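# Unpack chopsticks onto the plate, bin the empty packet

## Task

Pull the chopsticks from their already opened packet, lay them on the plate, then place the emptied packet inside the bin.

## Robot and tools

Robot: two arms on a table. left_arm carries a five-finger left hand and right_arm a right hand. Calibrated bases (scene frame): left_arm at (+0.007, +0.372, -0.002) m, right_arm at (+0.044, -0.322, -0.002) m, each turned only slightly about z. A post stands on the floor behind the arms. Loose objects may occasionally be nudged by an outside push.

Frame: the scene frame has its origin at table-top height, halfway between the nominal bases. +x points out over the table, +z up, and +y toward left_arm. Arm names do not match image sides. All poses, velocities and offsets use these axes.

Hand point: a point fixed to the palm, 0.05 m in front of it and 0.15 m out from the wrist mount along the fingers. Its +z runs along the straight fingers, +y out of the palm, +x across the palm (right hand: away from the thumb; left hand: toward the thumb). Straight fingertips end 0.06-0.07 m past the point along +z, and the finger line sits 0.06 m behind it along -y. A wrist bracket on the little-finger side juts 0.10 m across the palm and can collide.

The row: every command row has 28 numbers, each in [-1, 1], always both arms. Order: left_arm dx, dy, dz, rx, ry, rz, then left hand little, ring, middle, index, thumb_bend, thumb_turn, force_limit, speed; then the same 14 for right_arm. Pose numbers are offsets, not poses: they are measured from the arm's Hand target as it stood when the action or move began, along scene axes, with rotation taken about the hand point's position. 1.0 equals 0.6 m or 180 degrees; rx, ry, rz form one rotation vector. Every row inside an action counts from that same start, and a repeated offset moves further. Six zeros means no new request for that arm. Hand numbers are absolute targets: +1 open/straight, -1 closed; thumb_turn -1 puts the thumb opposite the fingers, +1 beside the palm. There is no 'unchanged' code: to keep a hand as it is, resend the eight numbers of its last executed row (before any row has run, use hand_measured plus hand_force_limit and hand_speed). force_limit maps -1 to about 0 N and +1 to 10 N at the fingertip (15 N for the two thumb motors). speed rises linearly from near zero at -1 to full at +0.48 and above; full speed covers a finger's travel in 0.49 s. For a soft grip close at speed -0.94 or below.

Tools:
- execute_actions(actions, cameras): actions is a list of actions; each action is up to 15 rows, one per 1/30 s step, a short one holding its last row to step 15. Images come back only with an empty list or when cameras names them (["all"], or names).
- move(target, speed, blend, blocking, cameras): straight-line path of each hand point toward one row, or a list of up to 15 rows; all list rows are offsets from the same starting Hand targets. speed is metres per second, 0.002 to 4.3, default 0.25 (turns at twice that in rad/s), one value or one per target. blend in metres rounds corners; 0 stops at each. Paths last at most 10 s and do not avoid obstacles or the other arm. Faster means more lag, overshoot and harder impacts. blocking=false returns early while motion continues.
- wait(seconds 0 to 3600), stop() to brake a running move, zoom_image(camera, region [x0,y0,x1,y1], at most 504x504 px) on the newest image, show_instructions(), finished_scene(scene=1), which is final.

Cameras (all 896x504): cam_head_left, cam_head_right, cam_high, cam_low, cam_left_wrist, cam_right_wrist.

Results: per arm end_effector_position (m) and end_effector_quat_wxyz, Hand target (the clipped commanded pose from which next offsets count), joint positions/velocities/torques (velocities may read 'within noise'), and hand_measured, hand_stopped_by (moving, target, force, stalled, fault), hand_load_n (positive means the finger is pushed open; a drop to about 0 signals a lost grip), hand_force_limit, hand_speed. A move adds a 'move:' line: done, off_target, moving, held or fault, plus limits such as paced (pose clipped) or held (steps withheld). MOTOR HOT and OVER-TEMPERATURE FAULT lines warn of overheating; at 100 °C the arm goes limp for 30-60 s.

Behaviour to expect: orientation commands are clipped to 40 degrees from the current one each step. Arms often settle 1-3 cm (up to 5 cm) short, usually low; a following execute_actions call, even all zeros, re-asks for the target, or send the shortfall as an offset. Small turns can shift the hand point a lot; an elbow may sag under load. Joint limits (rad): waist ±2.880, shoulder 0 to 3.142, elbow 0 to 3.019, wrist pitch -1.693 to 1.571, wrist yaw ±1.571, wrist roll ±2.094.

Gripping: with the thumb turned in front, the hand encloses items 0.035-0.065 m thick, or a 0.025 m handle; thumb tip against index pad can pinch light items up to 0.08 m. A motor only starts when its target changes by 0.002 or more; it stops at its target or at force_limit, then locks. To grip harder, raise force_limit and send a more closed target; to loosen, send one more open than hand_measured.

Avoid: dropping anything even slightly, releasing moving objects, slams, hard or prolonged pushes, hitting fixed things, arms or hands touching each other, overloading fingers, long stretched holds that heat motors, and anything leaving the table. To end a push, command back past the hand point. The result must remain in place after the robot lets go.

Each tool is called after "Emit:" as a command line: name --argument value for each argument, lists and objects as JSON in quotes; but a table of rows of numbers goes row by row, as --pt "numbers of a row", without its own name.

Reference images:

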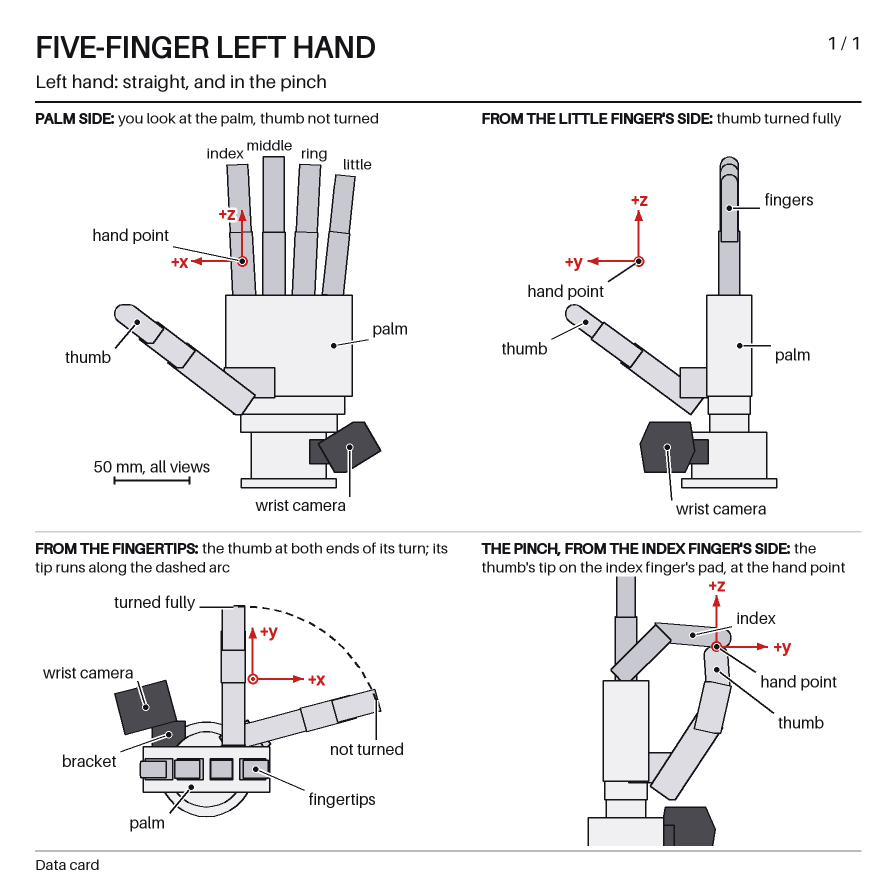

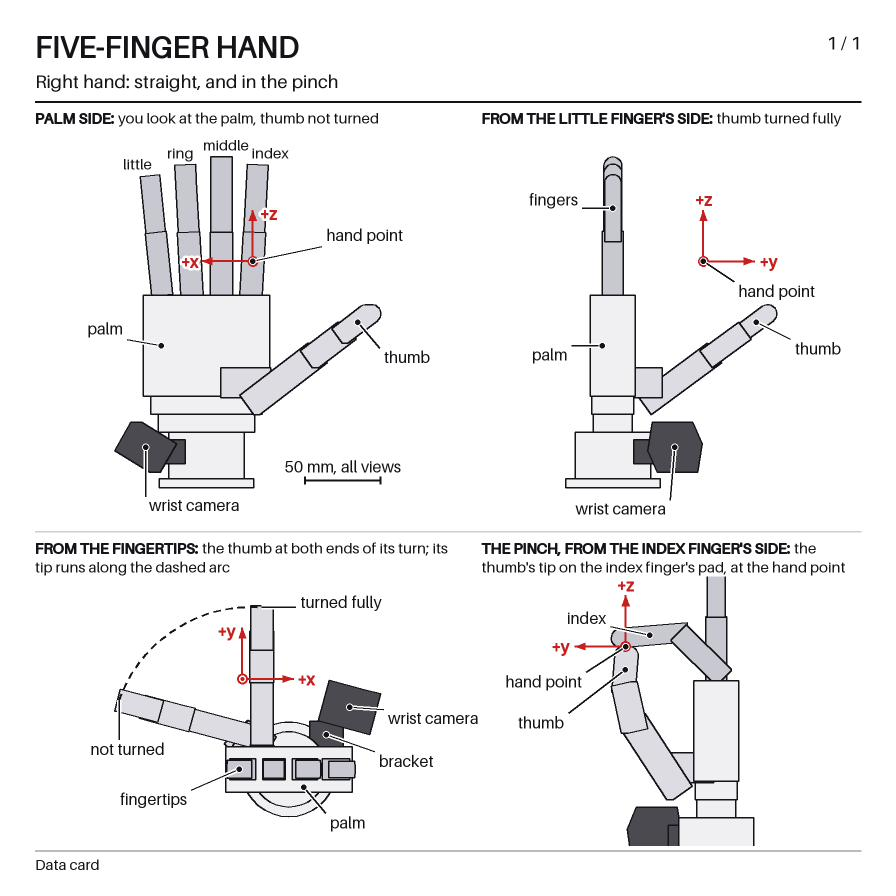

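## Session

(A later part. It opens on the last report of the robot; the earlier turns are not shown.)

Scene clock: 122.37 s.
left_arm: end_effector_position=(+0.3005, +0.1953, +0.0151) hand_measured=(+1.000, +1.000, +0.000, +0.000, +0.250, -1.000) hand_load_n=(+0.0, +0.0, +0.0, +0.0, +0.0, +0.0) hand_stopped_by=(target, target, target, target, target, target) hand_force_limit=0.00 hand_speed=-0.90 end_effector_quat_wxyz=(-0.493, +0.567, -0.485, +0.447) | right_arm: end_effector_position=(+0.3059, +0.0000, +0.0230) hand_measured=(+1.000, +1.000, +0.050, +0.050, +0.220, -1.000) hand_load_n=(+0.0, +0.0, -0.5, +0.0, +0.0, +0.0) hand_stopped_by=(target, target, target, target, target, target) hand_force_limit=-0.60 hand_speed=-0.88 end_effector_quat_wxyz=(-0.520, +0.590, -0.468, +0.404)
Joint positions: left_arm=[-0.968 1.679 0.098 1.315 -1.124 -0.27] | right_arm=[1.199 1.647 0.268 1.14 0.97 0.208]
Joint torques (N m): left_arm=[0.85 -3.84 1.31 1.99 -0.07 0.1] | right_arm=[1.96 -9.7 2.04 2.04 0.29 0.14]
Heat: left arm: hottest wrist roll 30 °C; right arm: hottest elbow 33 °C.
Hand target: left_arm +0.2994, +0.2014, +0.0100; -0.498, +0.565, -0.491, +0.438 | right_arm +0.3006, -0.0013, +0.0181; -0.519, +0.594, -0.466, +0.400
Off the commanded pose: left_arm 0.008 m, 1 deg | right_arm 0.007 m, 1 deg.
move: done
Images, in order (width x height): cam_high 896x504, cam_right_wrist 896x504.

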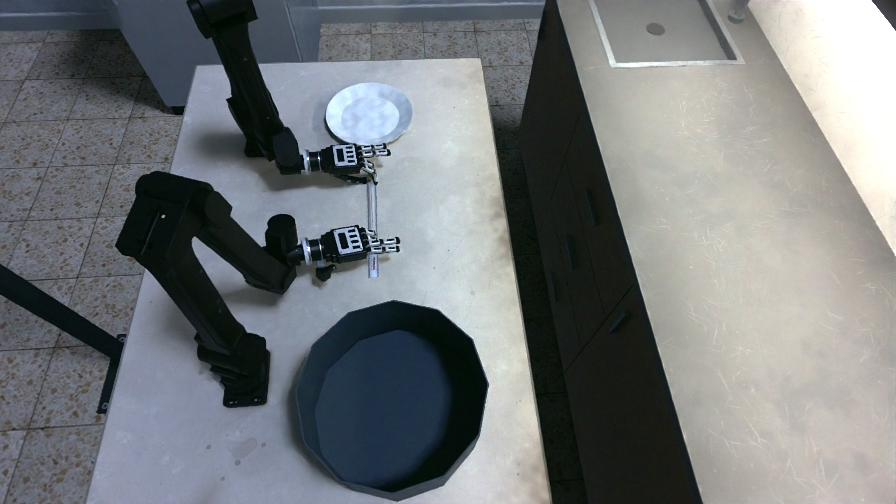

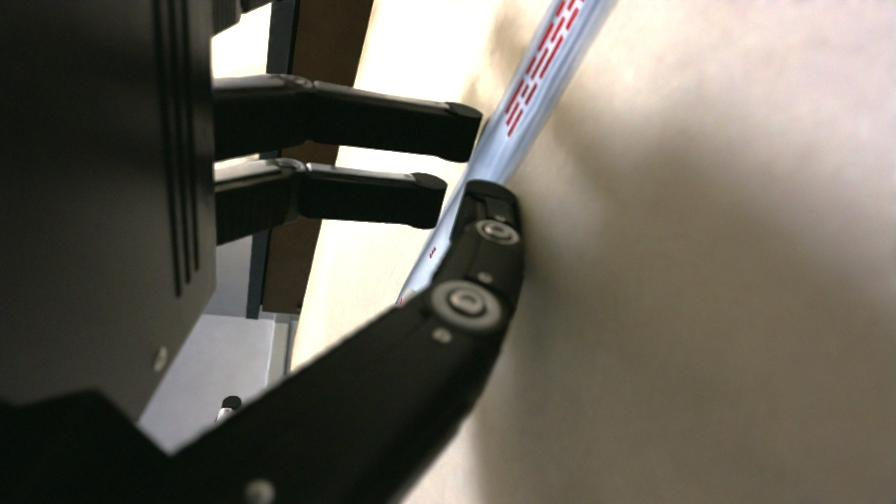

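Emit:
move --pt "0 0 0 0 0 0 1 1 0.0 0.0 0.25 -1 0.0 -0.9 0 0 0 0 0 0 1 1 -0.05 -0.05 0.22 -1 -0.6 -0.9" --speed 0.04 --cameras '["cam_right_wrist","cam_high"]'

Emit:
zoom_image --camera "cam_right_wrist" --region '[340, 60, 600, 320]'

Emit:
zoom_image --camera "cam_high" --region '[340, 210, 410, 280]'

Scene clock: 123.20 s.
left_arm: end_effector_position=(+0.3005, +0.1953, +0.0151) hand_measured=(+1.000, +1.000, +0.000, +0.000, +0.250, -1.000) hand_load_n=(+0.0, +0.0, +0.0, +0.0, +0.0, +0.0) hand_stopped_by=(target, target, target, target, target, target) hand_force_limit=0.00 hand_speed=-0.90 end_effector_quat_wxyz=(-0.493, +0.567, -0.485, +0.447) | right_arm: end_effector_position=(+0.3061, -0.0004, +0.0231) hand_measured=(+1.000, +1.000, -0.032, -0.050, +0.220, -1.000) hand_load_n=(+0.0, +0.0, +2.0, +0.0, +0.0, +0.0) hand_stopped_by=(target, target, force, target, target, target) hand_force_limit=-0.60 hand_speed=-0.90 end_effector_quat_wxyz=(-0.519, +0.589, -0.468, +0.404)
Joint positions: left_arm=[-0.968 1.679 0.098 1.315 -1.124 -0.27] | right_arm=[1.199 1.647 0.268 1.14 0.972 0.208]
Joint torques (N m): left_arm=[0.85 -3.84 1.31 2 -0.07 0.1] | right_arm=[1.55 -9.35 2 1.95 0.22 0.11]
Heat: left arm: hottest waist 29 °C; right arm: hottest elbow 33 °C.
Hand target: left_arm +0.2994, +0.2014, +0.0100; -0.498, +0.565, -0.491, +0.438 | right_arm +0.3006, -0.0013, +0.0181; -0.519, +0.594, -0.466, +0.400
Off the commanded pose: left_arm 0.008 m, 1 deg | right_arm 0.007 m, 1 deg.
move: done
Images, in order (width x height): cam_high 896x504, cam_right_wrist 896x504.

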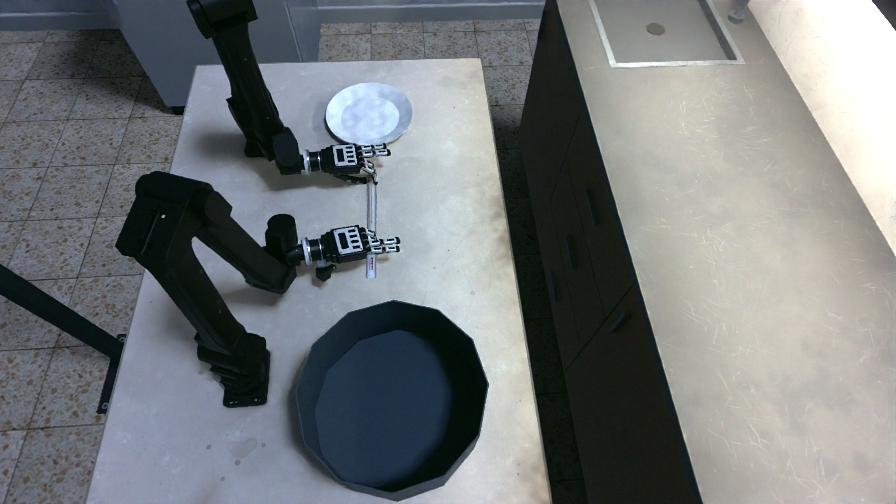

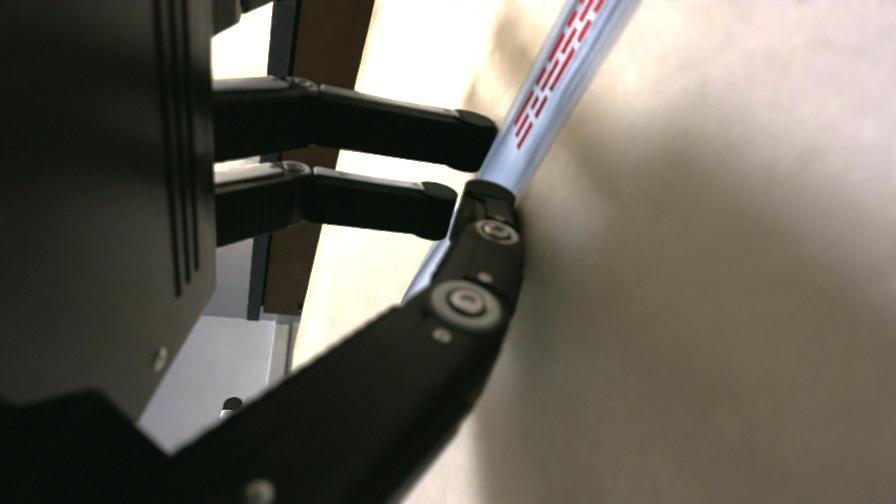

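Scaled by 1.938 from the camera's image (finer frame: 1280x720).

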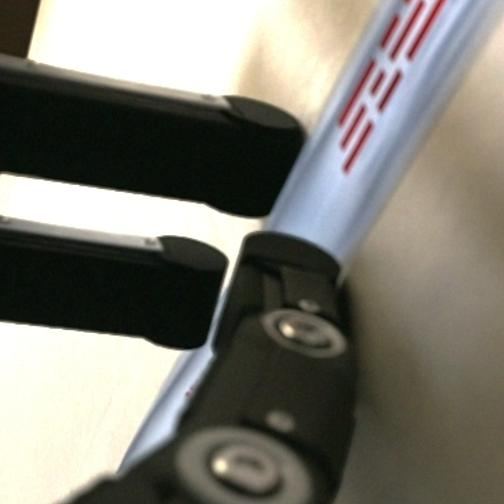

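Scaled by 7.200 from the camera's image (finer frame: 1280x720).

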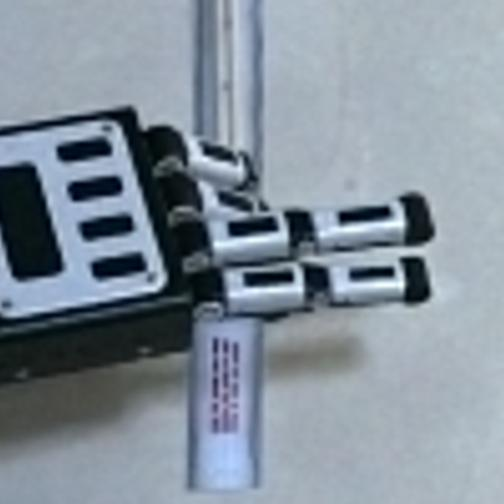

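Emit:
move --pt "0 0 0 0 0 0 1 1 0.0 0.0 0.25 -1 0.0 -0.9 0 0 0 0 0 0 1 1 -0.2 -0.2 0.22 -1 -0.3 -0.9" --speed 0.04 --cameras '["cam_right_wrist","cam_high"]'

Emit:
zoom_image --camera "cam_right_wrist" --region '[340, 60, 600, 320]'

Emit:
zoom_image --camera "cam_high" --region '[340, 210, 410, 280]'

Scene clock: 124.37 s.
left_arm: end_effector_position=(+0.3005, +0.1953, +0.0151) hand_measured=(+1.000, +1.000, +0.000, +0.000, +0.250, -1.000) hand_load_n=(+0.0, +0.0, +0.0, +0.0, -0.5, +0.0) hand_stopped_by=(target, target, target, target, target, target) hand_force_limit=0.00 hand_speed=-0.90 end_effector_quat_wxyz=(-0.493, +0.567, -0.485, +0.447) | right_arm: end_effector_position=(+0.3065, -0.0002, +0.0243) hand_measured=(+1.000, +1.000, -0.200, -0.200, +0.220, -1.000) hand_load_n=(+0.0, +0.0, +2.0, +0.0, +0.0, +0.0) hand_stopped_by=(target, target, target, target, target, target) hand_force_limit=-0.30 hand_speed=-0.90 end_effector_quat_wxyz=(-0.521, +0.587, -0.469, +0.404)
Joint positions: left_arm=[-0.968 1.679 0.098 1.315 -1.124 -0.27] | right_arm=[1.199 1.647 0.268 1.146 0.974 0.208]
Joint torques (N m): left_arm=[0.79 -3.78 1.28 1.98 -0.07 0.09] | right_arm=[1.79 -10.17 2.14 1.68 0.11 0.12]
Heat: left arm: hottest waist 29 °C; right arm: hottest elbow 33 °C.
Hand target: left_arm +0.2994, +0.2014, +0.0100; -0.498, +0.565, -0.491, +0.438 | right_arm +0.3006, -0.0013, +0.0181; -0.519, +0.594, -0.466, +0.401
Off the commanded pose: left_arm 0.008 m, 1 deg | right_arm 0.009 m, 1 deg.
move: done
Images, in order (width x height): cam_high 896x504, cam_right_wrist 896x504.

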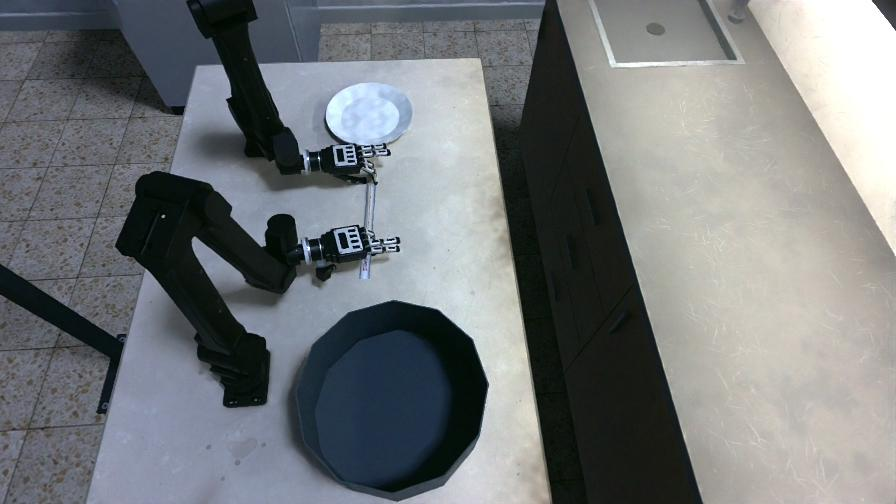

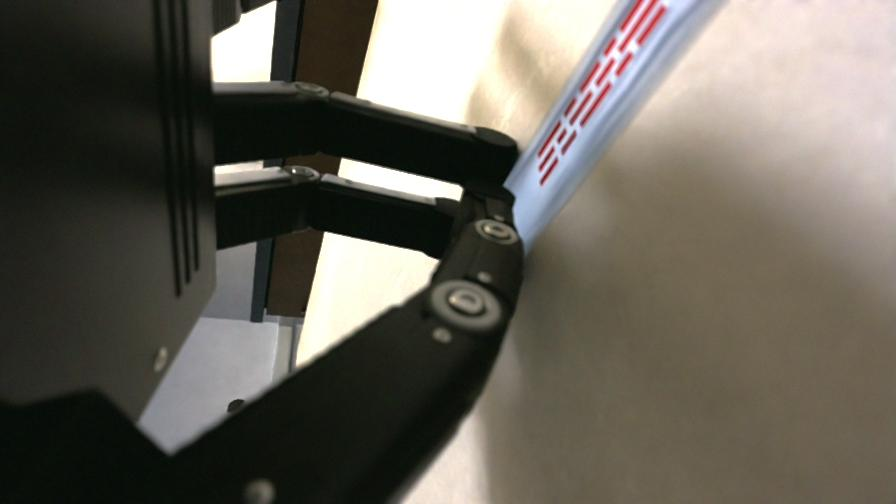

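Scaled by 1.938 from the camera's image (finer frame: 1280x720).

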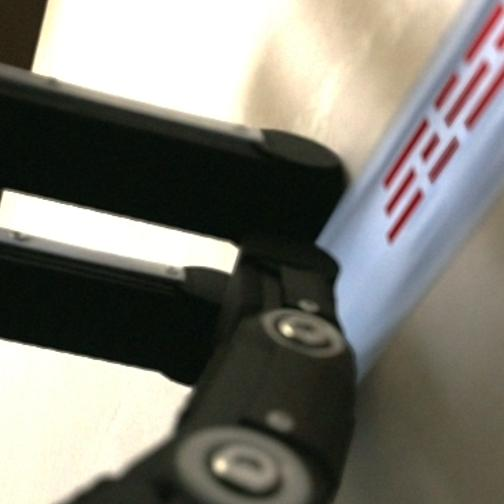

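Scaled by 7.200 from the camera's image (finer frame: 1280x720).

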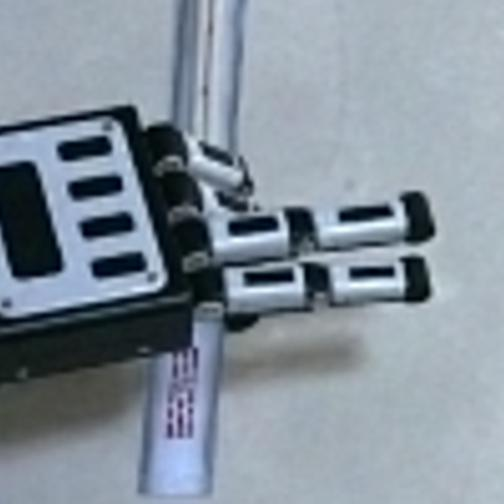

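Emit:
move --pt "0 0 0 0 0 0 1 1 0.0 0.0 0.25 -1 0.0 -0.9 0 0 0.03 0 0 0 1 1 0.5 0.5 0.3 -1 -0.6 -0.4" --pt "0 0 0 0 0 0 1 1 0.0 0.0 0.25 -1 0.0 -0.9 0 -0.03 0.25 0 0 0 1 1 0.5 0.5 0.3 -1 -0.6 -0.4" --pt "0 0 0 0 0 0 1 1 0.0 0.0 0.25 -1 0.0 -0.9 0 -0.03 0.25 -0.07 0.27 0 1 1 0.5 0.5 0.3 -1 -0.6 -0.4" --speed '[0.06,0.15,0.25]' --cameras '["cam_right_wrist","cam_high","cam_left_wrist","cam_head_left"]'

Emit:
zoom_image --camera "cam_high" --region '[330, 160, 430, 280]'

Emit:
zoom_image --camera "cam_left_wrist" --region '[280, 0, 560, 280]'

Scene clock: 131.97 s.
left_arm: end_effector_position=(+0.3005, +0.1953, +0.0151) hand_measured=(+1.000, +1.000, +0.000, +0.000, +0.250, -1.000) hand_load_n=(+0.0, +0.0, +0.0, +0.0, +0.0, +0.0) hand_stopped_by=(target, target, target, target, target, target) hand_force_limit=0.00 hand_speed=-0.90 end_effector_quat_wxyz=(-0.493, +0.567, -0.485, +0.447) | right_arm: end_effector_position=(+0.2893, -0.0285, +0.1538) hand_measured=(+1.000, +1.000, +0.500, +0.500, +0.300, -1.000) hand_load_n=(+0.0, +0.0, +0.0, +0.0, +0.0, +0.5) hand_stopped_by=(target, target, target, target, target, target) hand_force_limit=-0.60 hand_speed=-0.40 end_effector_quat_wxyz=(-0.207, +0.767, -0.583, +0.170)
Joint positions: left_arm=[-0.968 1.679 0.098 1.315 -1.124 -0.27] | right_arm=[0.869 1.131 0.916 -0.911 0.322 0.549]
Joint torques (N m): left_arm=[0.79 -3.9 1.28 1.99 -0.07 0.09] | right_arm=[0.15 -8.35 10.84 1.14 0.14 0.18]
Heat: left arm: hottest waist 29 °C; right arm: hottest elbow 34 °C.
Hand target: left_arm +0.2994, +0.2014, +0.0100; -0.498, +0.565, -0.491, +0.438 | right_arm +0.3006, -0.0193, +0.1681; -0.215, +0.758, -0.593, +0.168
Off the commanded pose: left_arm 0.008 m, 1 deg | right_arm 0.020 m, 2 deg.
move: off_target (right_arm)
Images, in order (width x height): cam_head_left 896x504, cam_high 896x504, cam_left_wrist 896x504, cam_right_wrist 896x504.

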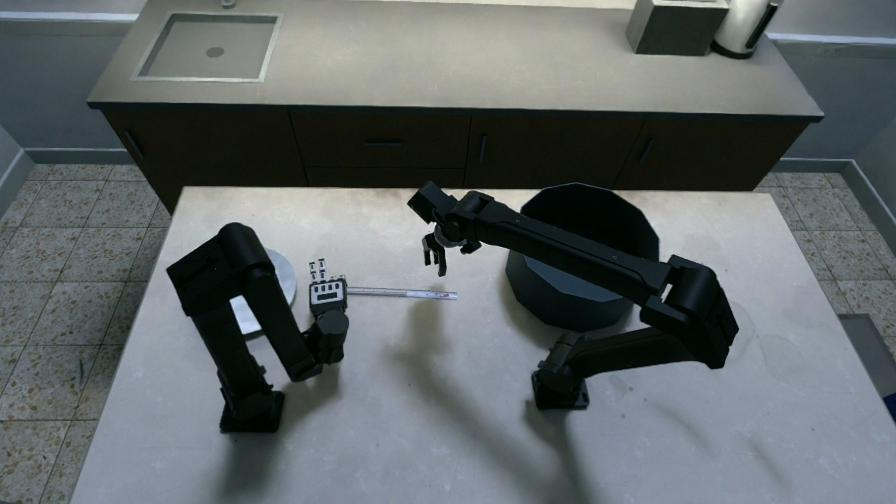

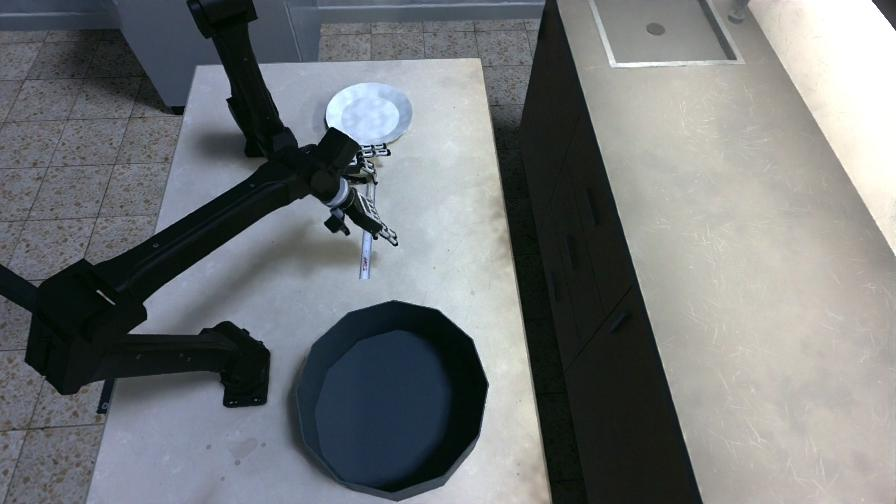

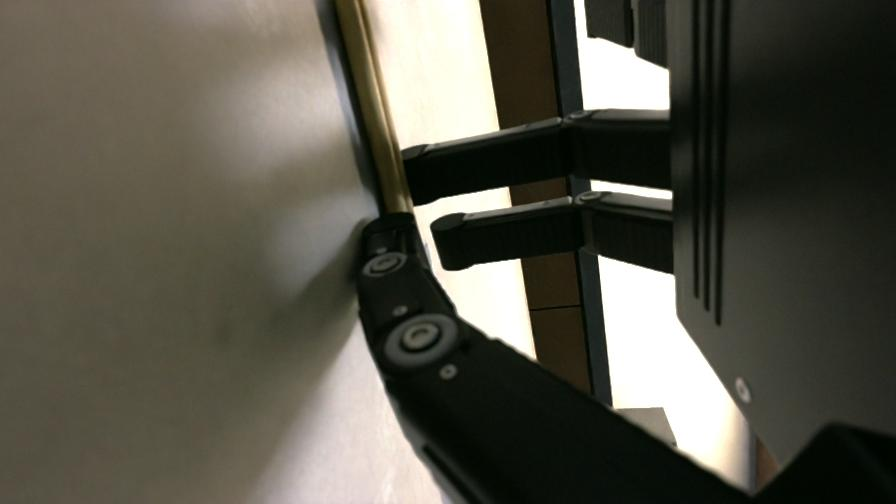

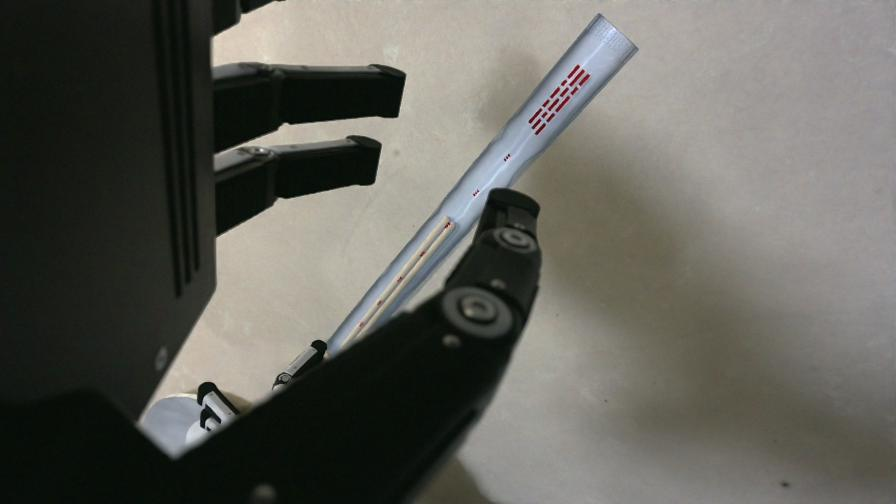

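Scaled by 4.200 from the camera's image (finer frame: 1280x720).

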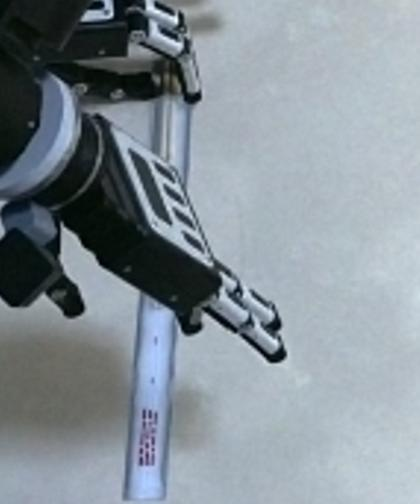

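Scaled by 1.800 from the camera's image (finer frame: 1280x720).

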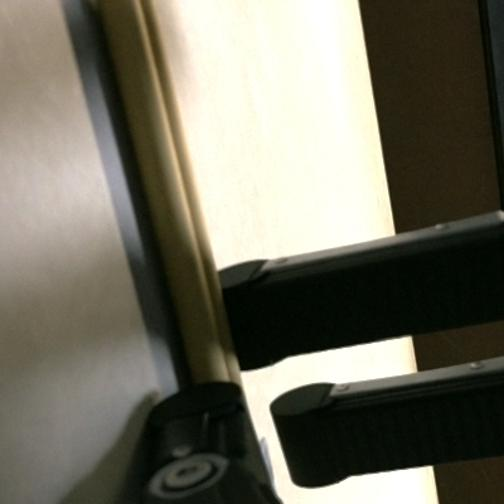

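Emit:
move --pt "0 0 0 0 0 0 1 1 -0.15 -0.15 0.25 -1 -0.4 -0.9 0 0 0 0 0 0 1 1 0.5 0.5 0.3 -1 -0.6 -0.4" --pt "0 0 0 0 0 0 1 1 -0.4 -0.5 0.25 -1 -0.4 -0.9 0 0 0 0 0 0 1 1 0.5 0.5 0.3 -1 -0.6 -0.4" --speed 0.06 --cameras '["cam_left_wrist"]'

Scene clock: 134.07 s.
left_arm: end_effector_position=(+0.3014, +0.1953, +0.0168) hand_measured=(+1.000, +1.000, -0.148, -0.314, +0.250, -1.000) hand_load_n=(+0.0, +0.0, +0.5, +3.5, +1.0, +0.0) hand_stopped_by=(target, target, force, force, target, target) hand_force_limit=-0.40 hand_speed=-0.90 end_effector_quat_wxyz=(-0.493, +0.569, -0.481, +0.450) | right_arm: end_effector_position=(+0.2892, -0.0285, +0.1537) hand_measured=(+1.000, +1.000, +0.500, +0.500, +0.300, -1.000) hand_load_n=(+0.0, +0.0, +0.0, +0.0, +0.0, +0.5) hand_stopped_by=(target, target, target, target, target, target) hand_force_limit=-0.60 hand_speed=-0.40 end_effector_quat_wxyz=(-0.207, +0.767, -0.583, +0.170)
Joint positions: left_arm=[-0.966 1.679 0.098 1.324 -1.124 -0.27] | right_arm=[0.869 1.131 0.916 -0.911 0.322 0.549]
Joint torques (N m): left_arm=[0.67 -3.84 1.29 1.65 -0.03 0.1] | right_arm=[0.21 -7.94 10.81 0.8 0.17 0.14]
Heat: left arm: hottest waist 29 °C; right arm: hottest elbow 34 °C.
Hand target: left_arm +0.2994, +0.2014, +0.0100; -0.498, +0.565, -0.491, +0.438 | right_arm +0.3006, -0.0193, +0.1681; -0.215, +0.758, -0.593, +0.168
Off the commanded pose: left_arm 0.009 m, 2 deg | right_arm 0.021 m, 2 deg.
move: done

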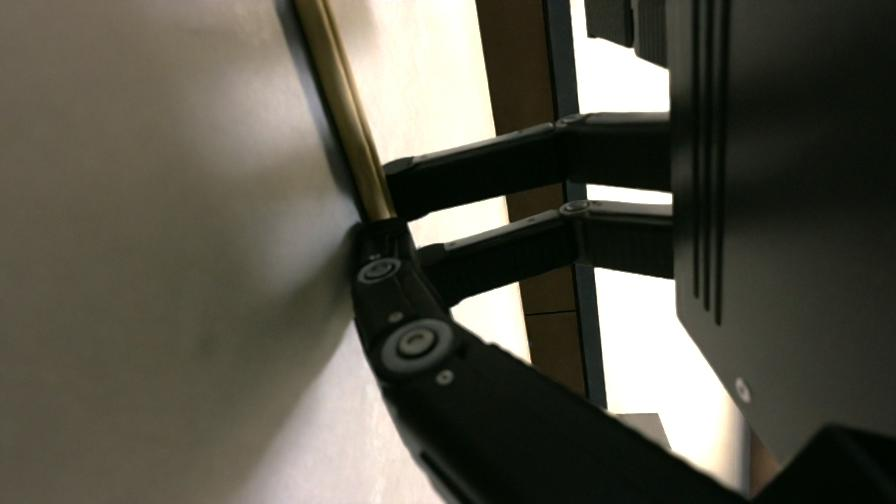

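Emit:
execute_actions --actions '[[[0,0,0,0,0,0,1,1,-0.42,-0.52,0.25,-1,0.0,-0.9,0,0,0,0,0,0,1,1,0.5,0.5,0.3,-1,-0.6,-0.4]]]' --cameras '["cam_high","cam_left_wrist","cam_right_wrist"]'

Scene clock: 135.77 s.
left_arm: end_effector_position=(+0.3014, +0.1952, +0.0169) hand_measured=(+1.000, +1.000, -0.172, -0.322, +0.250, -1.000) hand_load_n=(+0.0, +0.0, +7.0, +4.0, +2.5, +0.0) hand_stopped_by=(target, target, force, force, target, target) hand_force_limit=0.00 hand_speed=-0.90 end_effector_quat_wxyz=(-0.493, +0.569, -0.481, +0.450) | right_arm: end_effector_position=(+0.2892, -0.0285, +0.1537) hand_measured=(+1.000, +1.000, +0.500, +0.500, +0.300, -1.000) hand_load_n=(+0.0, +0.0, +0.0, +0.0, +0.0, +0.0) hand_stopped_by=(target, target, target, target, target, target) hand_force_limit=-0.60 hand_speed=-0.40 end_effector_quat_wxyz=(-0.207, +0.767, -0.583, +0.170)
Joint positions: left_arm=[-0.966 1.679 0.098 1.325 -1.124 -0.27] | right_arm=[0.869 1.131 0.916 -0.911 0.322 0.549]
Joint torques (N m): left_arm=[0.67 -3.78 1.29 1.61 -0.03 0.1] | right_arm=[0.15 -8.29 10.88 0.77 0.2 0.19]
Heat: left arm: hottest waist 29 °C; right arm: hottest elbow 34 °C.
Hand target: left_arm +0.2994, +0.2014, +0.0100; -0.498, +0.565, -0.491, +0.438 | right_arm +0.3006, -0.0193, +0.1681; -0.215, +0.758, -0.593, +0.168
Off the commanded pose: left_arm 0.009 m, 2 deg | right_arm 0.021 m, 2 deg.

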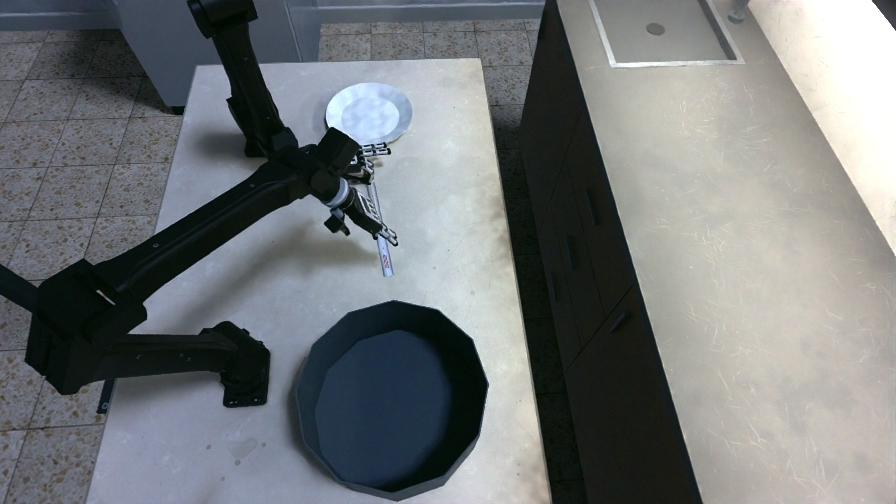

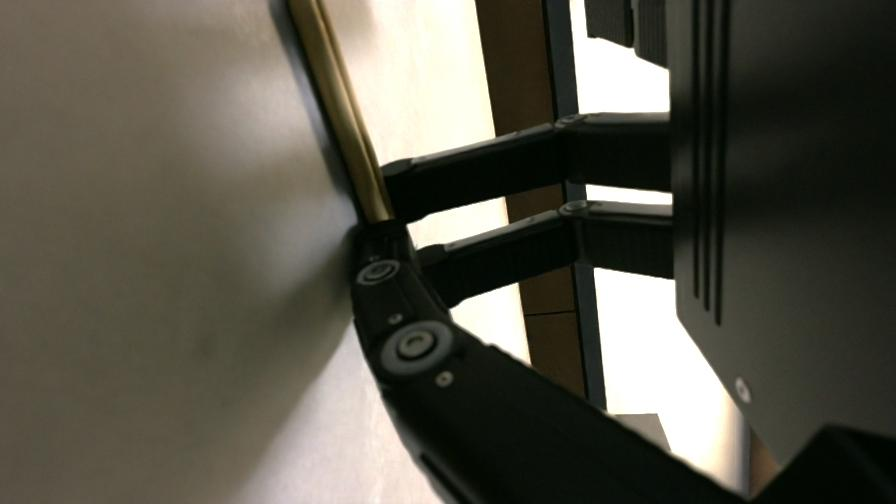

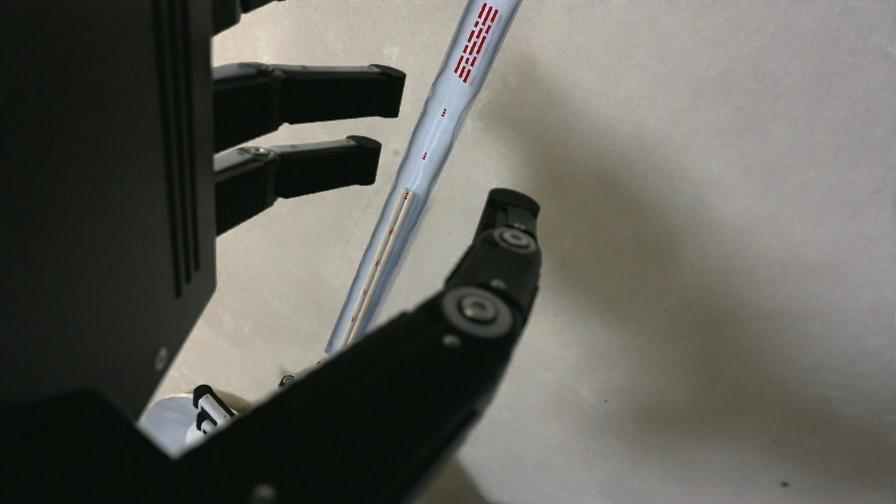

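Emit:
move --target '[0,0,0.09,0,0,0,1,1,-0.42,-0.52,0.25,-1,0.0,-0.9,0,0,0,0,0,0,1,1,0.5,0.5,0.3,-1,-0.6,-0.4]' --speed 0.05 --cameras '["cam_high","cam_head_left","cam_head_right","cam_left_wrist","cam_right_wrist"]'

Scene clock: 138.07 s.
left_arm: end_effector_position=(+0.2955, +0.2057, +0.0585) hand_measured=(+1.000, +1.000, -0.172, -0.322, +0.250, -1.000) hand_load_n=(+0.0, +0.5, +0.0, +4.5, +1.5, +0.0) hand_stopped_by=(target, target, force, force, target, target) hand_force_limit=0.00 hand_speed=-0.90 end_effector_quat_wxyz=(-0.502, +0.560, -0.498, +0.433) | right_arm: end_effector_position=(+0.2892, -0.0285, +0.1537) hand_measured=(+1.000, +1.000, +0.500, +0.500, +0.300, -1.000) hand_load_n=(+0.0, +0.0, +0.0, +0.0, +0.0, +0.0) hand_stopped_by=(target, target, target, target, target, target) hand_force_limit=-0.60 hand_speed=-0.40 end_effector_quat_wxyz=(-0.207, +0.767, -0.583, +0.170)
Joint positions: left_arm=[-0.966 1.209 0.093 0.828 -1.125 -0.246] | right_arm=[0.869 1.131 0.916 -0.911 0.322 0.549]
Joint torques (N m): left_arm=[0.73 -3.14 6.26 0.91 -0.05 -0.1] | right_arm=[0.15 -8.06 10.95 0.88 0.12 0.15]
Heat: left arm: hottest waist 29 °C; right arm: hottest elbow 35 °C.
Hand target: left_arm +0.2994, +0.2014, +0.0639; -0.498, +0.565, -0.491, +0.438 | right_arm +0.3006, -0.0193, +0.1681; -0.215, +0.758, -0.593, +0.168
Off the commanded pose: left_arm 0.008 m, 1 deg | right_arm 0.021 m, 2 deg.
move: done
Images, in order (width x height): cam_head_left 896x504, cam_head_right 896x504, cam_high 896x504, cam_left_wrist 896x504, cam_right_wrist 896x504.

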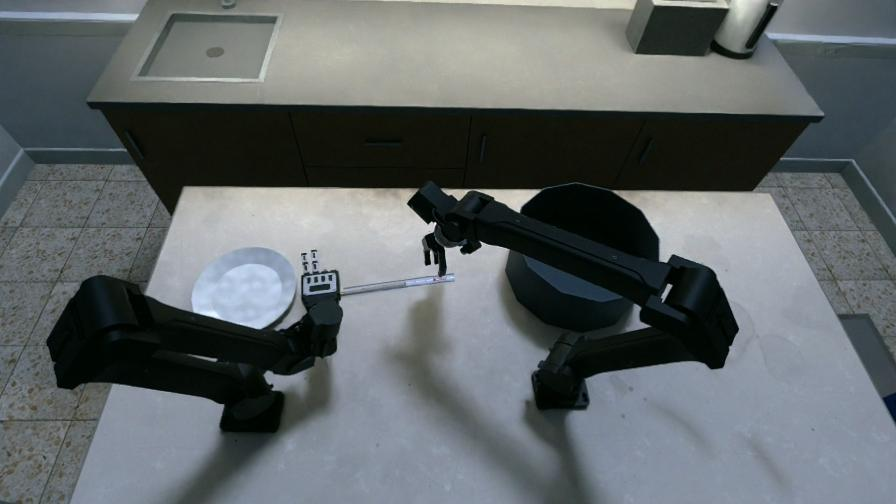

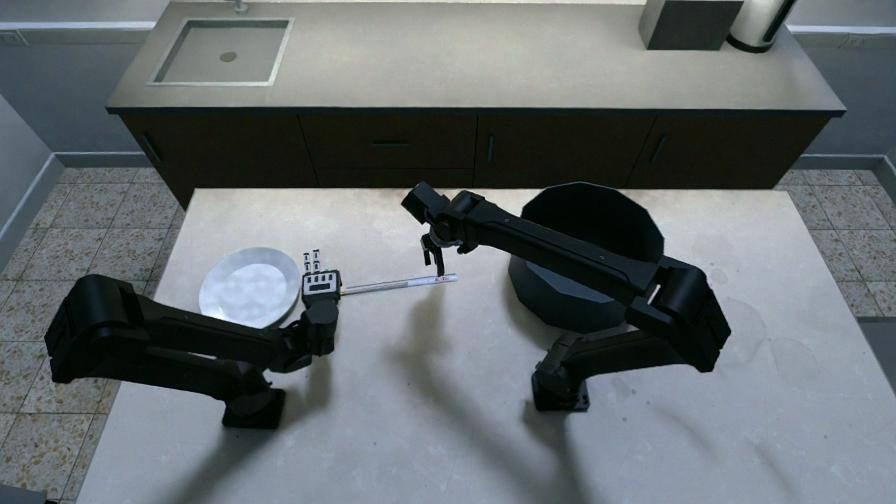

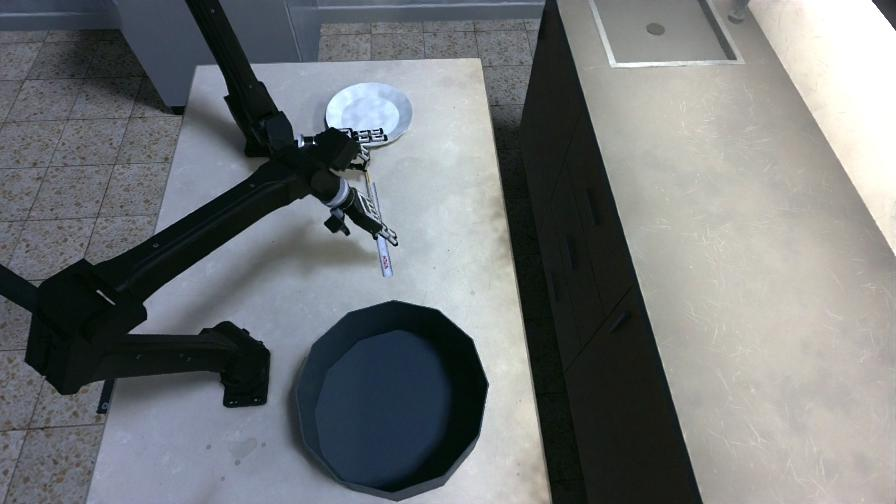

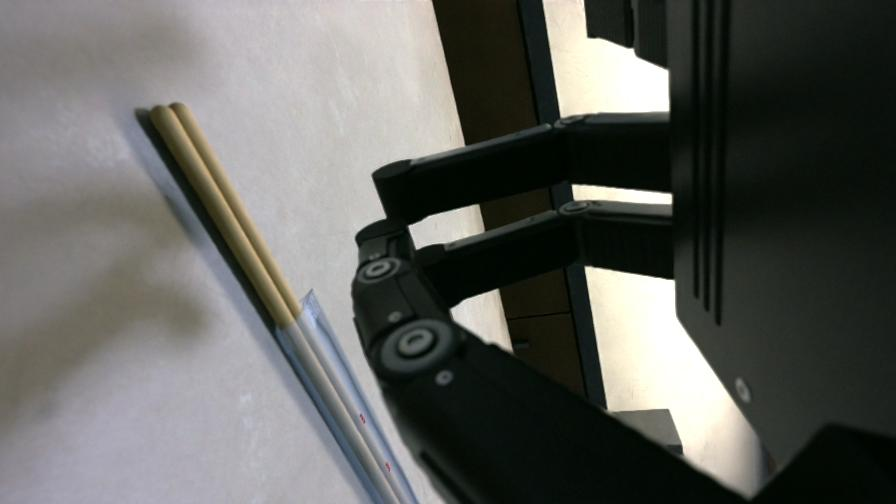

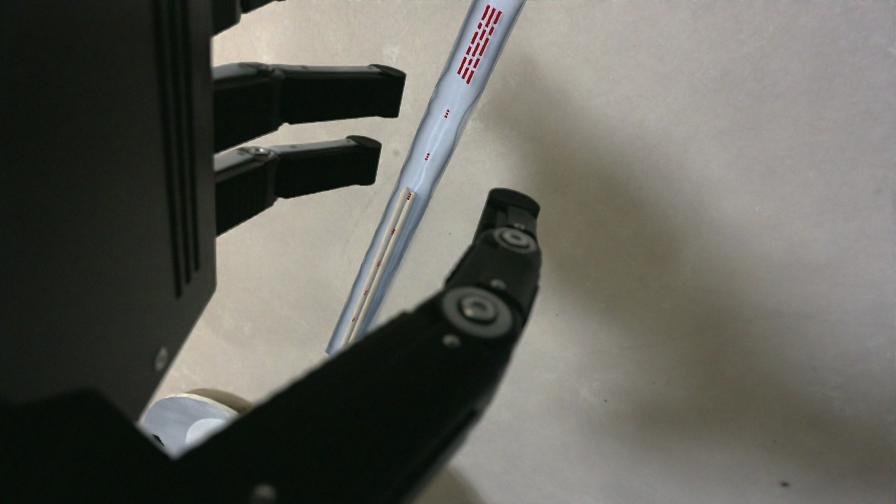

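Emit:
zoom_image --camera "cam_high" --region '[330, 130, 430, 280]'

Emit:
zoom_image --camera "cam_left_wrist" --region '[100, 60, 500, 340]'

Scaled by 3.360 from the camera's image (finer frame: 1280x720).

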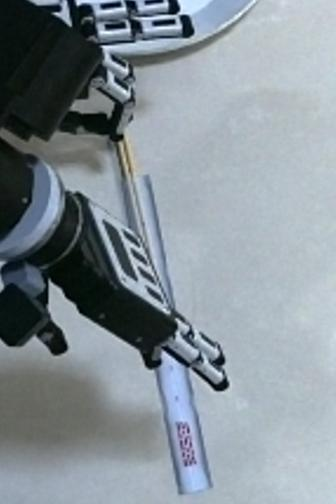

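Scaled by 1.260 from the camera's image (finer frame: 1280x720).

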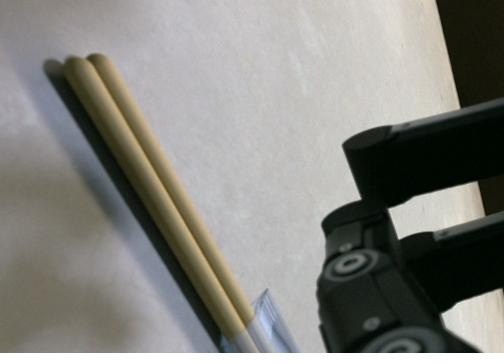

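Emit:
move --pt "0 0 0.05 0 0 0 1 1 0.25 0.25 0.25 -1 0.0 -0.3 0 0 0 0 0 0 1 1 0.5 0.5 0.3 -1 -0.6 -0.4" --pt "-0.12 0 0.08 0 0 0 1 1 0.25 0.25 0.08 -1 0.0 -0.3 0 0 0 0 0 0 1 1 0.5 0.5 0.3 -1 -0.6 -0.4" --speed 0.15 --cameras '["cam_high","cam_head_left","cam_left_wrist"]'

Scene clock: 145.10 s.
left_arm: end_effector_position=(+0.2239, +0.2141, +0.0954) hand_measured=(+1.000, +1.000, +0.250, +0.250, +0.080, -1.000) hand_load_n=(+0.0, +0.0, +0.0, +0.0, +0.0, +0.0) hand_stopped_by=(target, target, target, target, target, target) hand_force_limit=0.00 hand_speed=-0.30 end_effector_quat_wxyz=(-0.503, +0.555, -0.503, +0.432) | right_arm: end_effector_position=(+0.2892, -0.0285, +0.1537) hand_measured=(+1.000, +1.000, +0.500, +0.500, +0.300, -1.000) hand_load_n=(+0.0, +0.0, +0.0, +0.0, +0.0, +0.0) hand_stopped_by=(target, target, target, target, target, target) hand_force_limit=-0.60 hand_speed=-0.40 end_effector_quat_wxyz=(-0.207, +0.767, -0.583, +0.170)
Joint positions: left_arm=[-1.334 0.735 0.217 -0.539 -1.431 -1.026] | right_arm=[0.869 1.131 0.916 -0.911 0.322 0.549]
Joint torques (N m): left_arm=[0.62 2.43 11.34 0.23 -0.74 -0.11] | right_arm=[-0.32 -8.76 11.04 0.64 0.18 0.18]
Heat: left arm: hottest waist 29 °C; right arm: hottest elbow 35 °C.
Hand target: left_arm +0.2274, +0.2014, +0.1119; -0.498, +0.565, -0.491, +0.438 | right_arm +0.3006, -0.0193, +0.1681; -0.215, +0.758, -0.593, +0.168
Off the commanded pose: left_arm 0.021 m, 2 deg | right_arm 0.021 m, 2 deg.
move: off_target (left_arm); target 2's new numbers were sent with left_arm's hand 0.021 m and 2 deg from that target
Images, in order (width x height): cam_head_left 896x504, cam_high 896x504, cam_left_wrist 896x504.

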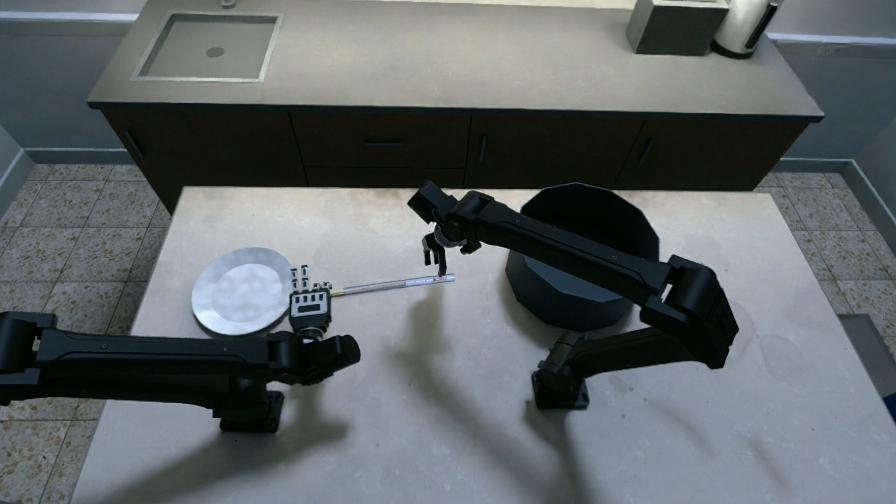

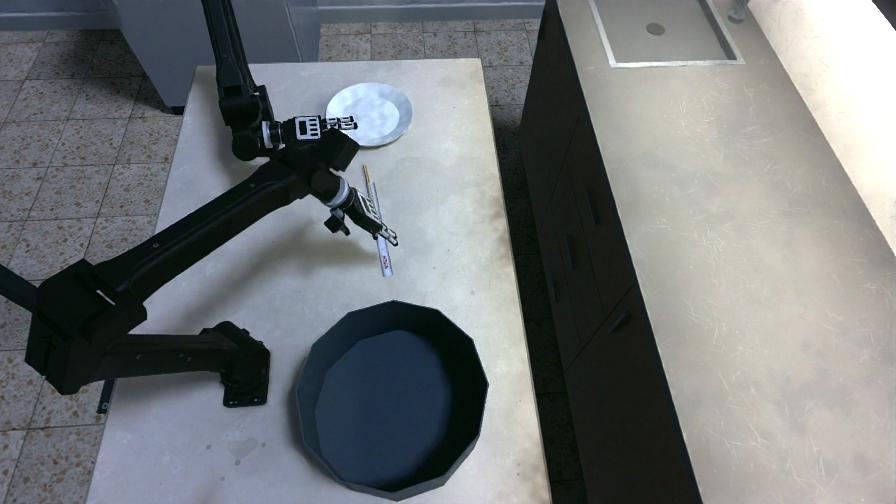

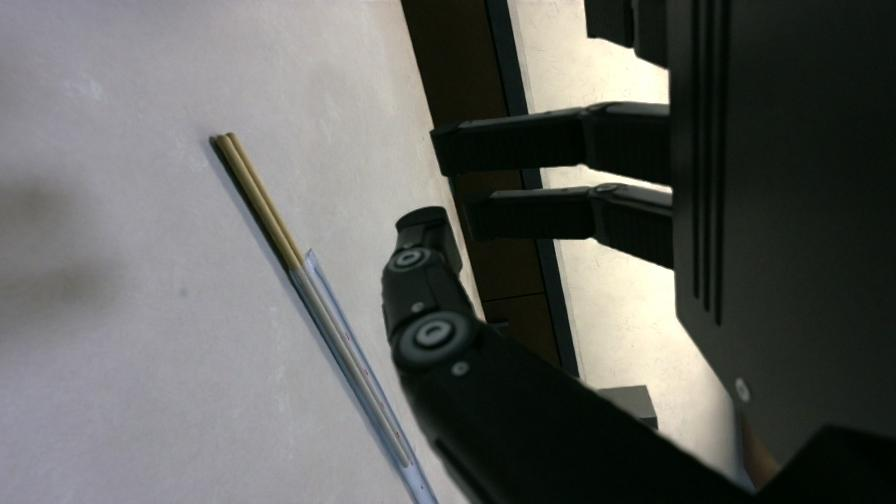

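Emit:
zoom_image --camera "cam_high" --region '[335, 140, 425, 290]'

Emit:
zoom_image --camera "cam_head_left" --region '[280, 240, 480, 340]'

Scaled by 3.360 from the camera's image (finer frame: 1280x720).

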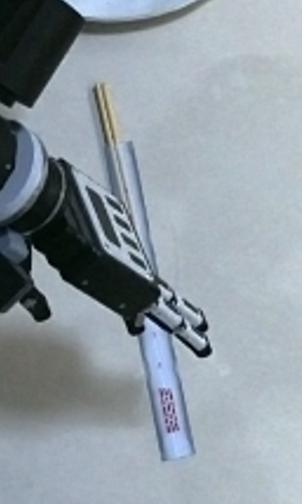

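Scaled by 2.520 from the camera's image (finer frame: 1280x720).

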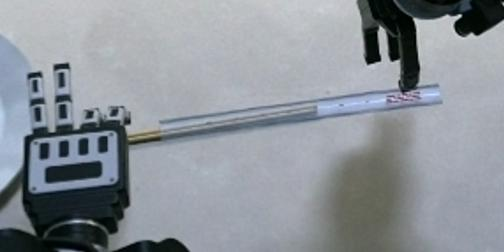

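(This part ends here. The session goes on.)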